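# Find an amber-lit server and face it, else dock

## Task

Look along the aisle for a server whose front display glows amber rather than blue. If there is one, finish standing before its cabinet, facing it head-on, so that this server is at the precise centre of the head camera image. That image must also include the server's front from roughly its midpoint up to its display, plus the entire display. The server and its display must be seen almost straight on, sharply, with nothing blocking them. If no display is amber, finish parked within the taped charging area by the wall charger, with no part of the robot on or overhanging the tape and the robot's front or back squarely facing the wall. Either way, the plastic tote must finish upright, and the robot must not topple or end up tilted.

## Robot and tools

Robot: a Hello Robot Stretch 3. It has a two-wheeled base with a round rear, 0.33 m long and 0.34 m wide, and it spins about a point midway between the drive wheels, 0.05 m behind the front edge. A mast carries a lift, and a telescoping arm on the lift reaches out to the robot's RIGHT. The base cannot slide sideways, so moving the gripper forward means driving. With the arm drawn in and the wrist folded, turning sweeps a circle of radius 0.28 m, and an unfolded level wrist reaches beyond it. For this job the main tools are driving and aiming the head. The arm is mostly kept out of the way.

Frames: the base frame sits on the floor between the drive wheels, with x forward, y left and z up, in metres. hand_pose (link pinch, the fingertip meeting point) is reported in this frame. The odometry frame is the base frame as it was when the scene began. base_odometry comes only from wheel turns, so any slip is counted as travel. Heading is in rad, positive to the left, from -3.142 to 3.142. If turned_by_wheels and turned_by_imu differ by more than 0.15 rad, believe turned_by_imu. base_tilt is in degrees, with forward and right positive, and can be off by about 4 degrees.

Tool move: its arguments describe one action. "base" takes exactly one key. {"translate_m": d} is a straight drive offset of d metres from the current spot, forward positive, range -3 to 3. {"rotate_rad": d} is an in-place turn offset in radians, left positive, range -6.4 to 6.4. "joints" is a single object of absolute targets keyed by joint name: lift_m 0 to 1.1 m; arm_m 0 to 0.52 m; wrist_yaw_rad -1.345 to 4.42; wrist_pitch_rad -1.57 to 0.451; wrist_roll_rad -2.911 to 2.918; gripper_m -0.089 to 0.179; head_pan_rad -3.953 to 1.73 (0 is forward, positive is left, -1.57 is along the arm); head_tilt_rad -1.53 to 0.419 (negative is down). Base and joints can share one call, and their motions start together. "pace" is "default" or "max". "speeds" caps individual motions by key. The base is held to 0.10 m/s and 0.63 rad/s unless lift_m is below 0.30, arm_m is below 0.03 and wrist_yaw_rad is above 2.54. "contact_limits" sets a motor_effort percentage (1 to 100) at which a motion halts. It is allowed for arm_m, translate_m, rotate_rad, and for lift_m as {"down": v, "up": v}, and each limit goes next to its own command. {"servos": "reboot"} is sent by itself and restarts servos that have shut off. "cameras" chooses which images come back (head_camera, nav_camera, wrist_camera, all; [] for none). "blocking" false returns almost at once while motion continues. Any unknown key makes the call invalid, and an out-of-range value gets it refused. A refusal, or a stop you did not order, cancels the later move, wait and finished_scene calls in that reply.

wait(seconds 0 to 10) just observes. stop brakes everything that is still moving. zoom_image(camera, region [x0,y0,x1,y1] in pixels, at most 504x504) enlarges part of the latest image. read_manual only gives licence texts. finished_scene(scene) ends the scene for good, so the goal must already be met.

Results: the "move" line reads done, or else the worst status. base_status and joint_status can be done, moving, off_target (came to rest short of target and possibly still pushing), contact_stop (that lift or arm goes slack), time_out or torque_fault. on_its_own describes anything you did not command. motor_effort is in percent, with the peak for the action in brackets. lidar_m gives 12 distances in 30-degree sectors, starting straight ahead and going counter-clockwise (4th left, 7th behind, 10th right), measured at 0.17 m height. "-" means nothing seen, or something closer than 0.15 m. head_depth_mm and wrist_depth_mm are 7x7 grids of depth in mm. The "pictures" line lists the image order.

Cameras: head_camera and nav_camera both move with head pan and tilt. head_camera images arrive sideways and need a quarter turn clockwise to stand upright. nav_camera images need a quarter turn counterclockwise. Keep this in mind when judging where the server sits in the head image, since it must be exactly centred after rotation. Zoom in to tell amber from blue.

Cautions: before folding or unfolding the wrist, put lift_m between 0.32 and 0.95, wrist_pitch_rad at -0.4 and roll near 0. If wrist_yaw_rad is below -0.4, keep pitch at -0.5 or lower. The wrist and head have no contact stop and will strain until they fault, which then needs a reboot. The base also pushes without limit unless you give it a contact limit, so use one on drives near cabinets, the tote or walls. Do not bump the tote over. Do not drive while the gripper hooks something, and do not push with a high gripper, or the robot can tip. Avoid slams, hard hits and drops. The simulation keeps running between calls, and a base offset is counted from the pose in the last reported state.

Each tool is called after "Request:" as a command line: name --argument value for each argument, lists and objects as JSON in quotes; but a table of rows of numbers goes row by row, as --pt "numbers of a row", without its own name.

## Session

Request:
move --joints '{"head_pan_rad": -1.2, "head_tilt_rad": -0.3}' --pace "max" --cameras '["head_camera", "nav_camera"]'

Request:
move --joints '{"head_pan_rad": 0.6, "head_tilt_rad": -0.3}' --pace "max" --cameras '["nav_camera", "head_camera"]'

Request:
move --joints '{"head_pan_rad": -2.9, "head_tilt_rad": -0.3}' --pace "max" --cameras '["nav_camera"]'

Scene clock: 0.93 s.
move: done
base_odometry: x=+0.000 y=+0.000 heading=+0.000
turned_by_wheels: +0.000
turned_by_imu: +0.000
base_tilt: forward=+1.0 right=-1.4
lidar_m: 1.43 1.15 0.88 0.86 0.92 1.32 1.86 1.07 1.44 1.12 0.68 0.92
head_depth_mm: 1833 2073 2743 3428 2622 1882 1460 / 1023 1397 1584 1752 2220 1863 1453 / 888 975 1084 1172 1271 1405 1419 / 583 752 815 885 974 1074 1211 / 568 601 637 679 730 780 849 / 598 634 674 722 776 839 911 / 631 671 718 770 831 904 992
base_status: not commanded
joint_positions: lift_m=+0.459 arm_m=+0.001 wrist_yaw_rad=+2.956 wrist_pitch_rad=-0.558 wrist_roll_rad=+0.000 gripper_m=+0.037 head_pan_rad=-1.228 head_tilt_rad=-0.300
joint_status: all done
measured_speeds: all 0
motor_effort: left_wheel=+0.4(1.8) right_wheel=-0.6(0.6) lift_m=+23.3(23.3) arm_m=-4.7(4.9) wrist_yaw_rad=+0.0(0.7) wrist_pitch_rad=+2.4(2.9) wrist_roll_rad=+0.2(0.3) gripper_m=+0.1(0.5) head_pan_rad=+0.9(4.7) head_tilt_rad=-1.8(5.8)
hand_pose: x=+0.0166 y=+0.0556 z=+0.4417 quat_wxyz=(+0.257, +0.695, +0.131, +0.659) (m; base frame)
wrist_depth_mm: 137 143 - - - - - / 149 157 - - - - - / - 174 999 - - 987 976 / 899 198 831 870 840 814 824 / 765 709 231 716 710 714 711 / 657 663 128 622 128 629 623 / 590 580 333 411 548 563 555
pictures: head_camera (sideways), nav_camera (sideways)
Images, in order (width x height): head_camera 896x504, nav_camera 672x504.

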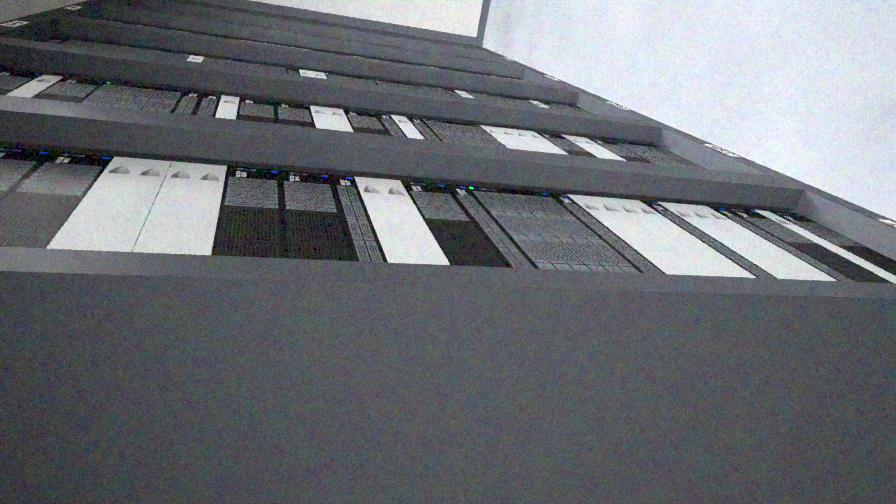

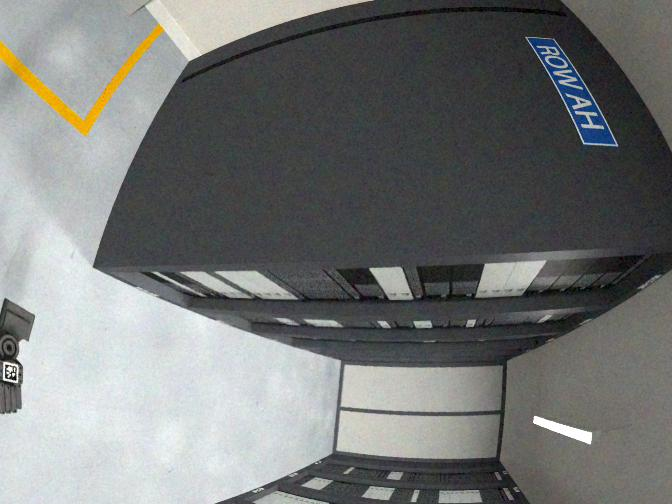

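Scene clock: 2.00 s.
move: done
base_odometry: x=+0.000 y=+0.000 heading=+0.000
turned_by_wheels: +0.000
turned_by_imu: +0.000
base_tilt: forward=+0.9 right=-1.5
lidar_m: 1.43 1.15 0.88 0.86 0.92 1.32 1.86 1.07 1.44 1.12 0.68 0.92
head_depth_mm: 1414 1477 1536 1590 1676 1729 1464 / 1411 1519 1622 1707 1823 1822 1453 / 1224 1327 1431 1563 1735 1778 1446 / 1085 1161 1242 1339 1463 1594 1436 / 975 1031 1099 1175 1269 1361 1385 / 885 933 987 1050 1120 1196 1280 / 812 852 896 944 1000 1066 1132
base_status: not commanded
joint_positions: lift_m=+0.459 arm_m=+0.001 wrist_yaw_rad=+2.956 wrist_pitch_rad=-0.558 wrist_roll_rad=+0.000 gripper_m=+0.037 head_pan_rad=+0.631 head_tilt_rad=-0.300
joint_status: all done
measured_speeds: all 0
motor_effort: left_wheel=-0.1(0.8) right_wheel=-0.4(0.8) lift_m=+24.5(24.6) arm_m=-6.1(6.2) wrist_yaw_rad=+0.0(0.5) wrist_pitch_rad=+2.6(2.9) wrist_roll_rad=+0.0(0.3) gripper_m=+0.2(0.6) head_pan_rad=-1.7(5.0) head_tilt_rad=-1.2(4.4)
hand_pose: x=+0.0166 y=+0.0556 z=+0.4417 quat_wxyz=(+0.257, +0.695, +0.131, +0.659) (m; base frame)
wrist_depth_mm: 138 143 - - - - - / 149 157 - - - - - / - 173 994 - 990 986 967 / 906 198 845 850 839 835 820 / 767 706 231 707 697 716 710 / 657 653 128 608 128 628 622 / 580 583 335 413 555 559 553
pictures: head_camera (sideways), nav_camera (sideways)
Images, in order (width x height): head_camera 896x504, nav_camera 672x504.

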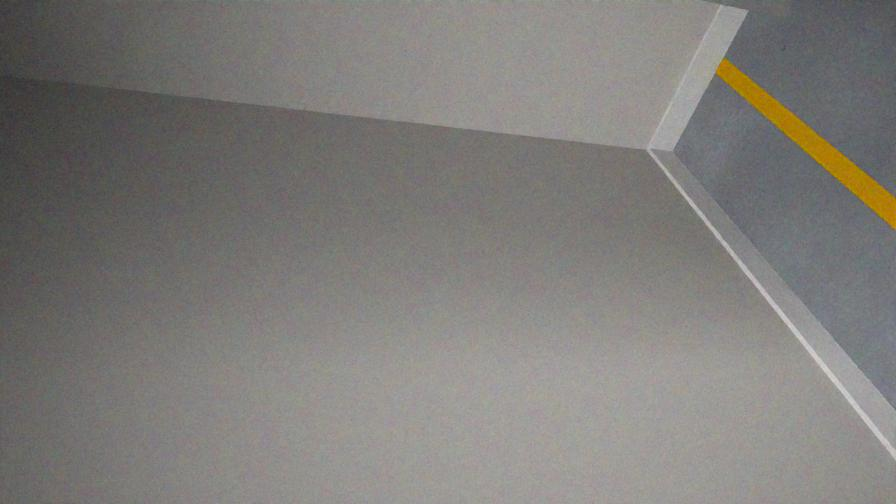

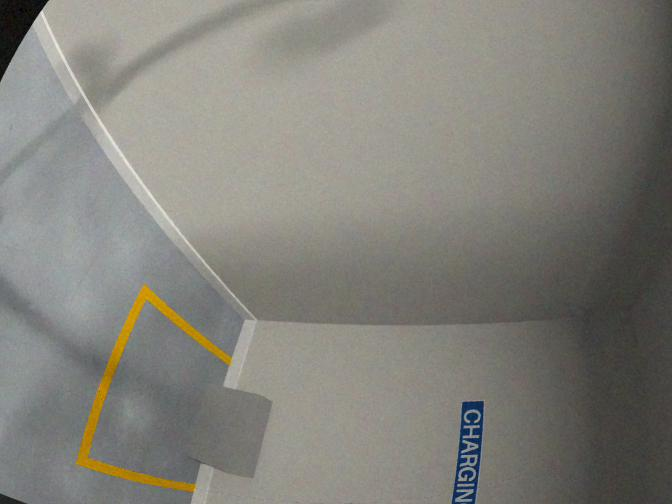

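Scene clock: 4.80 s.
move: done
base_odometry: x=+0.000 y=+0.000 heading=+0.000
turned_by_wheels: +0.000
turned_by_imu: +0.001
base_tilt: forward=+1.1 right=-1.6
lidar_m: 1.43 1.15 0.88 0.86 0.91 1.32 1.87 1.07 1.44 1.13 0.68 0.92
head_depth_mm: 1758 1842 1944 2069 2176 1864 1459 / 1812 1912 2021 2136 2245 1858 1450 / 1868 1975 2085 2206 2302 1857 1434 / 1578 1710 1865 2039 2185 1829 1433 / 1212 1293 1379 1482 1595 1668 1418 / 997 1043 1100 1159 1233 1306 1338 / 883 939 1002 1115 1209 1312 1364
base_status: not commanded
joint_positions: lift_m=+0.459 arm_m=+0.001 wrist_yaw_rad=+2.956 wrist_pitch_rad=-0.558 wrist_roll_rad=+0.000 gripper_m=+0.037 head_pan_rad=-2.912 head_tilt_rad=-0.300
joint_status: all done
measured_speeds: translate_m=+0.000 rotate_rad=+0.000 lift_m=+0.000 arm_m=+0.000 wrist_yaw_rad=+0.000 wrist_pitch_rad=+0.000 wrist_roll_rad=+0.000 head_pan_rad=+0.024 head_tilt_rad=+0.000
motor_effort: left_wheel=+0.2(1.3) right_wheel=-0.3(0.8) lift_m=+28.1(28.3) arm_m=-9.0(9.4) wrist_yaw_rad=-0.3(0.9) wrist_pitch_rad=+2.6(3.0) wrist_roll_rad=+0.0(0.3) gripper_m=+0.1(0.6) head_pan_rad=+3.5(5.4) head_tilt_rad=-1.3(3.6)
hand_pose: x=+0.0166 y=+0.0556 z=+0.4417 quat_wxyz=(+0.257, +0.695, +0.131, +0.659) (m; base frame)
wrist_depth_mm: 137 144 - - - - - / 149 156 - - - - - / - 173 - - - 971 962 / 869 198 841 833 837 814 819 / 757 720 231 708 706 702 705 / 661 659 128 608 128 635 629 / 589 577 335 415 558 553 557
pictures: nav_camera (sideways)
Images, in order (width x height): nav_camera 672x504.

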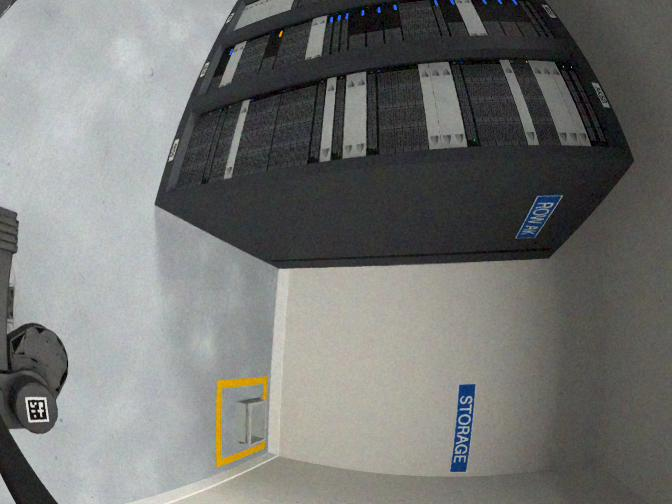

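Request:
move --joints '{"head_pan_rad": -2.0, "head_tilt_rad": -0.35}' --pace "max" --cameras '["head_camera"]'

Scene clock: 9.03 s.
move: done
base_odometry: x=+0.000 y=+0.000 heading=+0.000
turned_by_wheels: +0.000
turned_by_imu: +0.001
base_tilt: forward=+1.1 right=-1.5
lidar_m: 1.43 1.15 0.88 0.86 0.92 1.32 1.87 1.07 1.44 1.12 0.68 0.92
head_depth_mm: 1357 1374 1343 1408 1474 1513 1390 / 1612 1666 1705 1753 1799 1670 1390 / 2005 2077 2135 2121 2127 1750 1383 / 2644 2743 2871 2929 2334 1745 1375 / 3224 3418 3627 3526 2315 1709 1366 / 3150 3373 3594 3468 2286 1712 1365 / 3075 3218 3463 3426 2271 1694 1354
base_status: not commanded
joint_positions: lift_m=+0.459 arm_m=+0.001 wrist_yaw_rad=+2.956 wrist_pitch_rad=-0.558 wrist_roll_rad=+0.000 gripper_m=+0.037 head_pan_rad=-1.976 head_tilt_rad=-0.350
joint_status: all done
measured_speeds: all 0
motor_effort: left_wheel=+0.2(0.8) right_wheel=-0.5(0.7) lift_m=+33.2(33.5) arm_m=-14.2(14.2) wrist_yaw_rad=+0.5(0.7) wrist_pitch_rad=+2.9(3.0) wrist_roll_rad=+0.1(0.3) gripper_m=-0.1(0.7) head_pan_rad=-0.3(4.4) head_tilt_rad=-2.3(4.9)
hand_pose: x=+0.0166 y=+0.0556 z=+0.4417 quat_wxyz=(+0.257, +0.695, +0.131, +0.659) (m; base frame)
wrist_depth_mm: 137 143 - - - - - / 149 157 - - - - - / - 173 994 - 977 983 981 / 903 199 846 849 835 830 832 / 757 712 230 710 694 712 711 / 664 660 128 615 128 623 612 / 587 580 334 409 557 550 553
pictures: head_camera (sideways)
Images, in order (width x height): head_camera 896x504.

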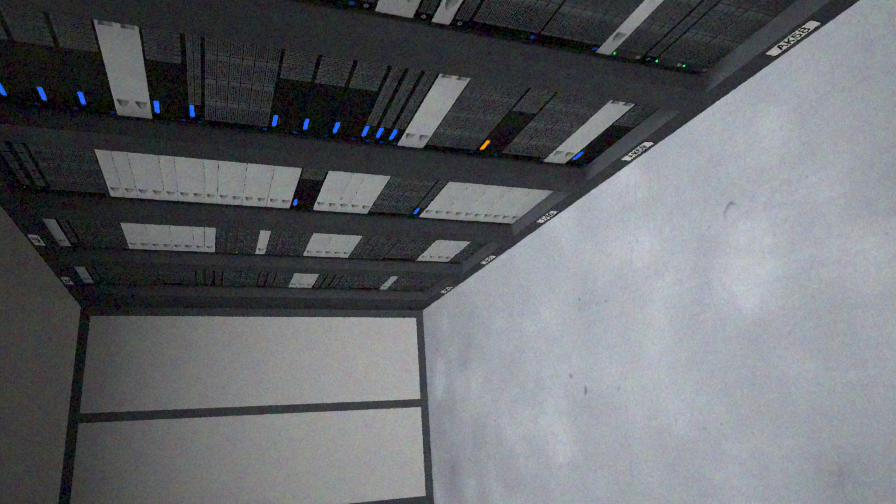

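Request:
move --base '{"rotate_rad": -1.615}' --joints '{"lift_m": 0.28, "head_pan_rad": 0, "head_tilt_rad": -0.3}' --pace "max" --cameras '["head_camera"]'

Request:
move --base '{"translate_m": 1.52}' --pace "max" --cameras '[]'

Request:
move --base '{"rotate_rad": -1.63}' --joints '{"head_tilt_rad": -0.68}' --pace "max" --cameras '["head_camera"]'

Scene clock: 28.77 s.
move: done
base_odometry: x=+0.000 y=+0.000 heading=-1.614
turned_by_wheels: -1.614
turned_by_imu: -1.641
base_tilt: forward=+1.1 right=-1.7
lidar_m: 1.19 0.68 0.87 1.43 1.20 0.89 0.86 0.90 1.25 2.16 1.07 1.37
head_depth_mm: 3220 3113 2848 2854 2465 1876 1456 / 3253 3368 3581 3724 2586 1849 1457 / 3260 3437 3589 3765 2571 1850 1437 / 3277 3374 3561 3776 2553 1832 1432 / 1832 2051 2199 2371 2263 1809 1420 / 1012 1060 1118 1196 1269 1372 1344 / 868 896 922 952 986 1016 1053
base_status: done
joint_positions: lift_m=+0.280 arm_m=+0.001 wrist_yaw_rad=+2.956 wrist_pitch_rad=-0.559 wrist_roll_rad=+0.000 gripper_m=+0.037 head_pan_rad=+0.006 head_tilt_rad=-0.300
joint_status: all done
measured_speeds: all 0
motor_effort: left_wheel=+8.3(19.3) right_wheel=-11.3(16.6) lift_m=+26.5(32.6) arm_m=-17.1(17.3) wrist_yaw_rad=-0.3(1.1) wrist_pitch_rad=+3.0(3.2) wrist_roll_rad=+0.2(0.4) gripper_m=+0.1(0.7) head_pan_rad=-2.6(4.9) head_tilt_rad=+6.0(7.2)
hand_pose: x=+0.0166 y=+0.0554 z=+0.2624 quat_wxyz=(+0.258, +0.695, +0.131, +0.659) (m; base frame)
wrist_depth_mm: 137 148 - - - 854 629 / 157 158 874 875 846 797 645 / 738 173 704 692 679 675 632 / 597 198 574 582 572 557 557 / 518 292 229 290 478 494 489 / 269 266 128 254 128 430 422 / 239 236 224 228 380 384 381
pictures: head_camera (sideways)
Images, in order (width x height): head_camera 896x504.

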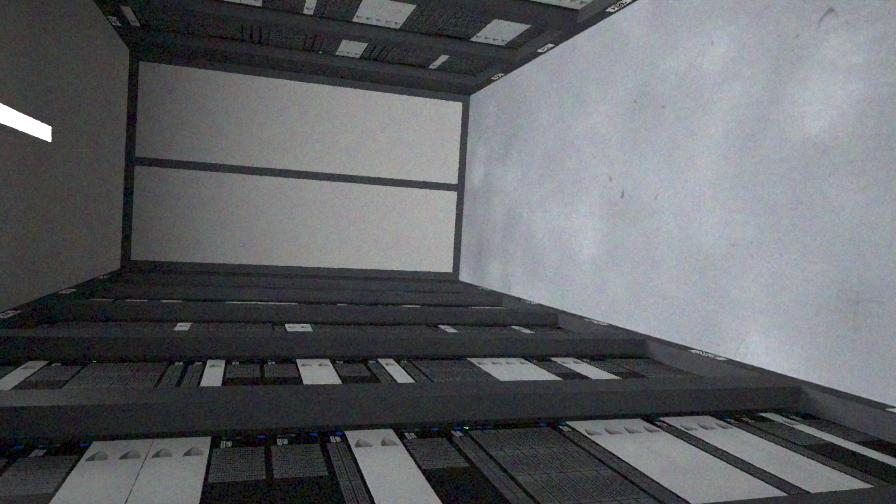

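Scene clock: 35.20 s.
move: done
base_odometry: x=-0.066 y=-1.519 heading=-1.614
turned_by_wheels: +0.000
turned_by_imu: +0.009
base_tilt: forward=+1.0 right=-1.7
lidar_m: 0.94 0.37 0.34 0.33 0.34 0.39 2.38 1.27 0.96 0.95 0.97 1.44
head_depth_mm: 1937 2031 2156 2293 2395 1882 1461 / 1950 2057 2157 2306 2420 1864 1451 / 1946 2061 2178 2313 2432 1855 1441 / 1963 2069 2193 2342 2429 1842 1432 / 1712 1805 1892 2035 2157 1747 1428 / 1067 1114 1166 1218 1280 1349 1299 / 702 733 776 812 870 911 942
base_status: done
joint_positions: lift_m=+0.280 arm_m=+0.001 wrist_yaw_rad=+2.956 wrist_pitch_rad=-0.559 wrist_roll_rad=+0.000 gripper_m=+0.037 head_pan_rad=+0.000 head_tilt_rad=-0.300
joint_status: not commanded
measured_speeds: all 0
motor_effort: left_wheel=+2.0(17.6) right_wheel=+0.4(8.6) lift_m=+33.9(35.9) arm_m=-13.7(17.1) wrist_yaw_rad=-0.2(0.8) wrist_pitch_rad=+2.9(3.3) wrist_roll_rad=+0.2(0.4) gripper_m=+0.5(0.7) head_pan_rad=-2.3(3.6) head_tilt_rad=+4.1(6.2)
hand_pose: x=+0.0166 y=+0.0554 z=+0.2625 quat_wxyz=(+0.258, +0.695, +0.131, +0.659) (m; base frame)
wrist_depth_mm: 137 148 350 365 387 355 417 / 156 158 387 404 427 390 477 / 391 173 424 457 484 433 534 / 399 199 471 481 487 490 539 / 429 291 229 288 481 484 487 / 268 266 128 255 129 431 423 / 237 236 225 229 379 384 378
pictures: none
No camera images: "cameras" was empty.

Scene clock: 37.37 s.
move: done
base_odometry: x=-0.066 y=-1.519 heading=+3.040
turned_by_wheels: -1.629
turned_by_imu: -1.622
base_tilt: forward=+1.0 right=-1.6
lidar_m: 0.95 0.95 1.30 1.29 0.39 0.34 0.33 0.34 0.39 2.38 2.47 0.96
head_depth_mm: 769 849 942 1145 1412 1350 1156 / 782 884 1008 1154 1378 1342 1148 / 788 886 1017 1191 1435 1337 1144 / 791 887 1021 1194 1442 1329 1136 / 793 893 1022 1201 1449 1322 1138 / 796 881 992 1160 1415 1321 1130 / 749 860 1016 1218 1445 1307 1132
base_status: done
joint_positions: lift_m=+0.280 arm_m=+0.001 wrist_yaw_rad=+2.956 wrist_pitch_rad=-0.559 wrist_roll_rad=+0.000 gripper_m=+0.037 head_pan_rad=+0.000 head_tilt_rad=-0.682
joint_status: all done
measured_speeds: all 0
on_its_own: right_wheel is at rest, and its effort (-49.9) is outside its rest range (-21 to +21)
motor_effort: left_wheel=+2.1(18.1) right_wheel=-49.9(90.8) lift_m=+32.6(34.7) arm_m=-16.7(17.1) wrist_yaw_rad=+0.0(0.8) wrist_pitch_rad=+3.0(3.3) wrist_roll_rad=+0.2(0.4) gripper_m=-0.3(0.7) head_pan_rad=-1.6(3.2) head_tilt_rad=-1.7(5.8)
hand_pose: x=+0.0165 y=+0.0553 z=+0.2623 quat_wxyz=(+0.258, +0.695, +0.132, +0.659) (m; base frame)
wrist_depth_mm: 137 147 - - - - 956 / 157 157 880 853 855 830 809 / 518 173 705 696 690 671 660 / 402 197 569 584 571 567 559 / 398 287 230 288 482 487 486 / 269 265 128 254 128 432 426 / 238 236 225 228 380 382 379
pictures: head_camera (sideways)
Images, in order (width x height): head_camera 896x504.

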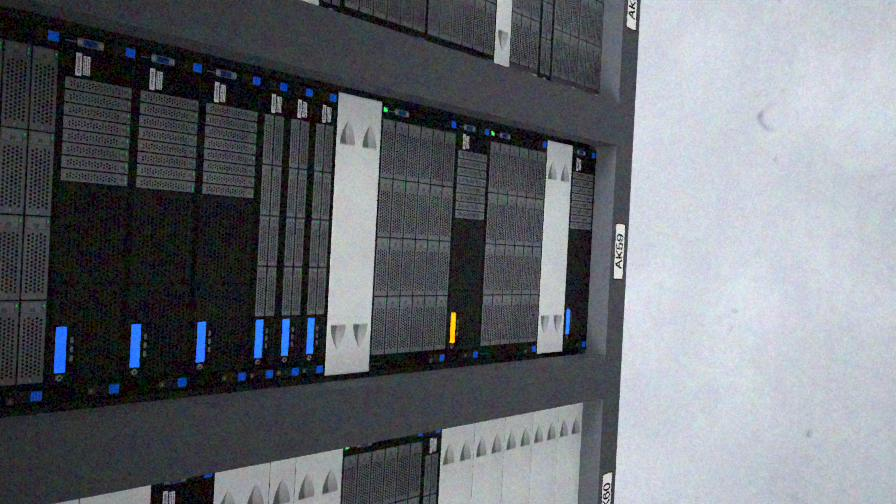

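Request:
move --joints '{"head_pan_rad": 0.04, "head_tilt_rad": -0.708}' --cameras '["head_camera"]'

Request:
zoom_image --camera "head_camera" --region '[398, 227, 498, 277]'

Scene clock: 42.73 s.
move: done
base_odometry: x=-0.066 y=-1.519 heading=+3.040
turned_by_wheels: +0.000
turned_by_imu: +0.001
base_tilt: forward=+1.0 right=-1.6
lidar_m: 0.95 0.95 1.30 1.30 0.39 0.34 0.33 0.34 0.39 2.38 2.47 0.96
head_depth_mm: 776 864 963 1136 1414 1331 1143 / 783 883 1012 1166 1391 1331 1138 / 787 890 1022 1201 1454 1320 1142 / 794 896 1032 1217 1444 1323 1133 / 799 905 1037 1231 1451 1312 1127 / 780 871 989 1198 1441 1303 1123 / 786 905 1065 1260 1463 1299 1115
base_status: not commanded
joint_positions: lift_m=+0.280 arm_m=+0.001 wrist_yaw_rad=+2.956 wrist_pitch_rad=-0.559 wrist_roll_rad=+0.000 gripper_m=+0.037 head_pan_rad=+0.035 head_tilt_rad=-0.703
joint_status: all done
measured_speeds: all 0
on_its_own: right_wheel is at rest, and its effort (-49.6) is outside its rest range (-21 to +21)
motor_effort: left_wheel=+1.6(2.9) right_wheel=-49.6(49.9) lift_m=+27.7(28.9) arm_m=-16.7(17.5) wrist_yaw_rad=-0.1(0.6) wrist_pitch_rad=+3.3(3.4) wrist_roll_rad=+0.2(0.3) gripper_m=-0.2(0.5) head_pan_rad=+2.3(3.6) head_tilt_rad=-4.3(4.8)
hand_pose: x=+0.0165 y=+0.0553 z=+0.2623 quat_wxyz=(+0.258, +0.695, +0.132, +0.659) (m; base frame)
wrist_depth_mm: 137 147 - - - - 942 / 157 158 876 853 852 828 823 / 522 173 703 691 683 679 665 / 403 198 574 587 573 563 553 / 405 288 229 289 486 489 483 / 269 266 128 256 128 429 424 / 238 236 224 228 379 383 380
pictures: head_camera (sideways)
Images, in order (width x height): head_camera 896x504.

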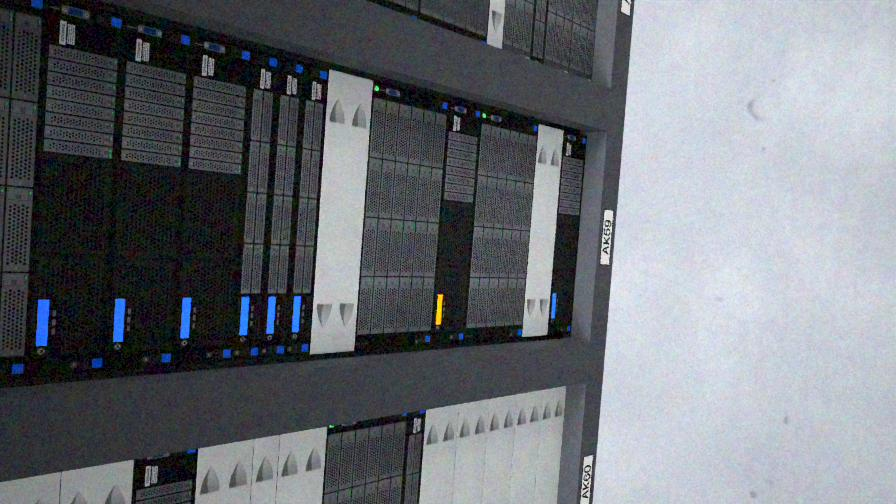

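Scaled by 5.040 from the camera's 896x504 image, which has a finer 1280x720 frame.

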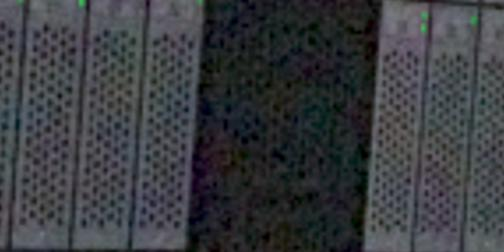

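Request:
finished_scene --scene 3

The scene is finished: the task was done.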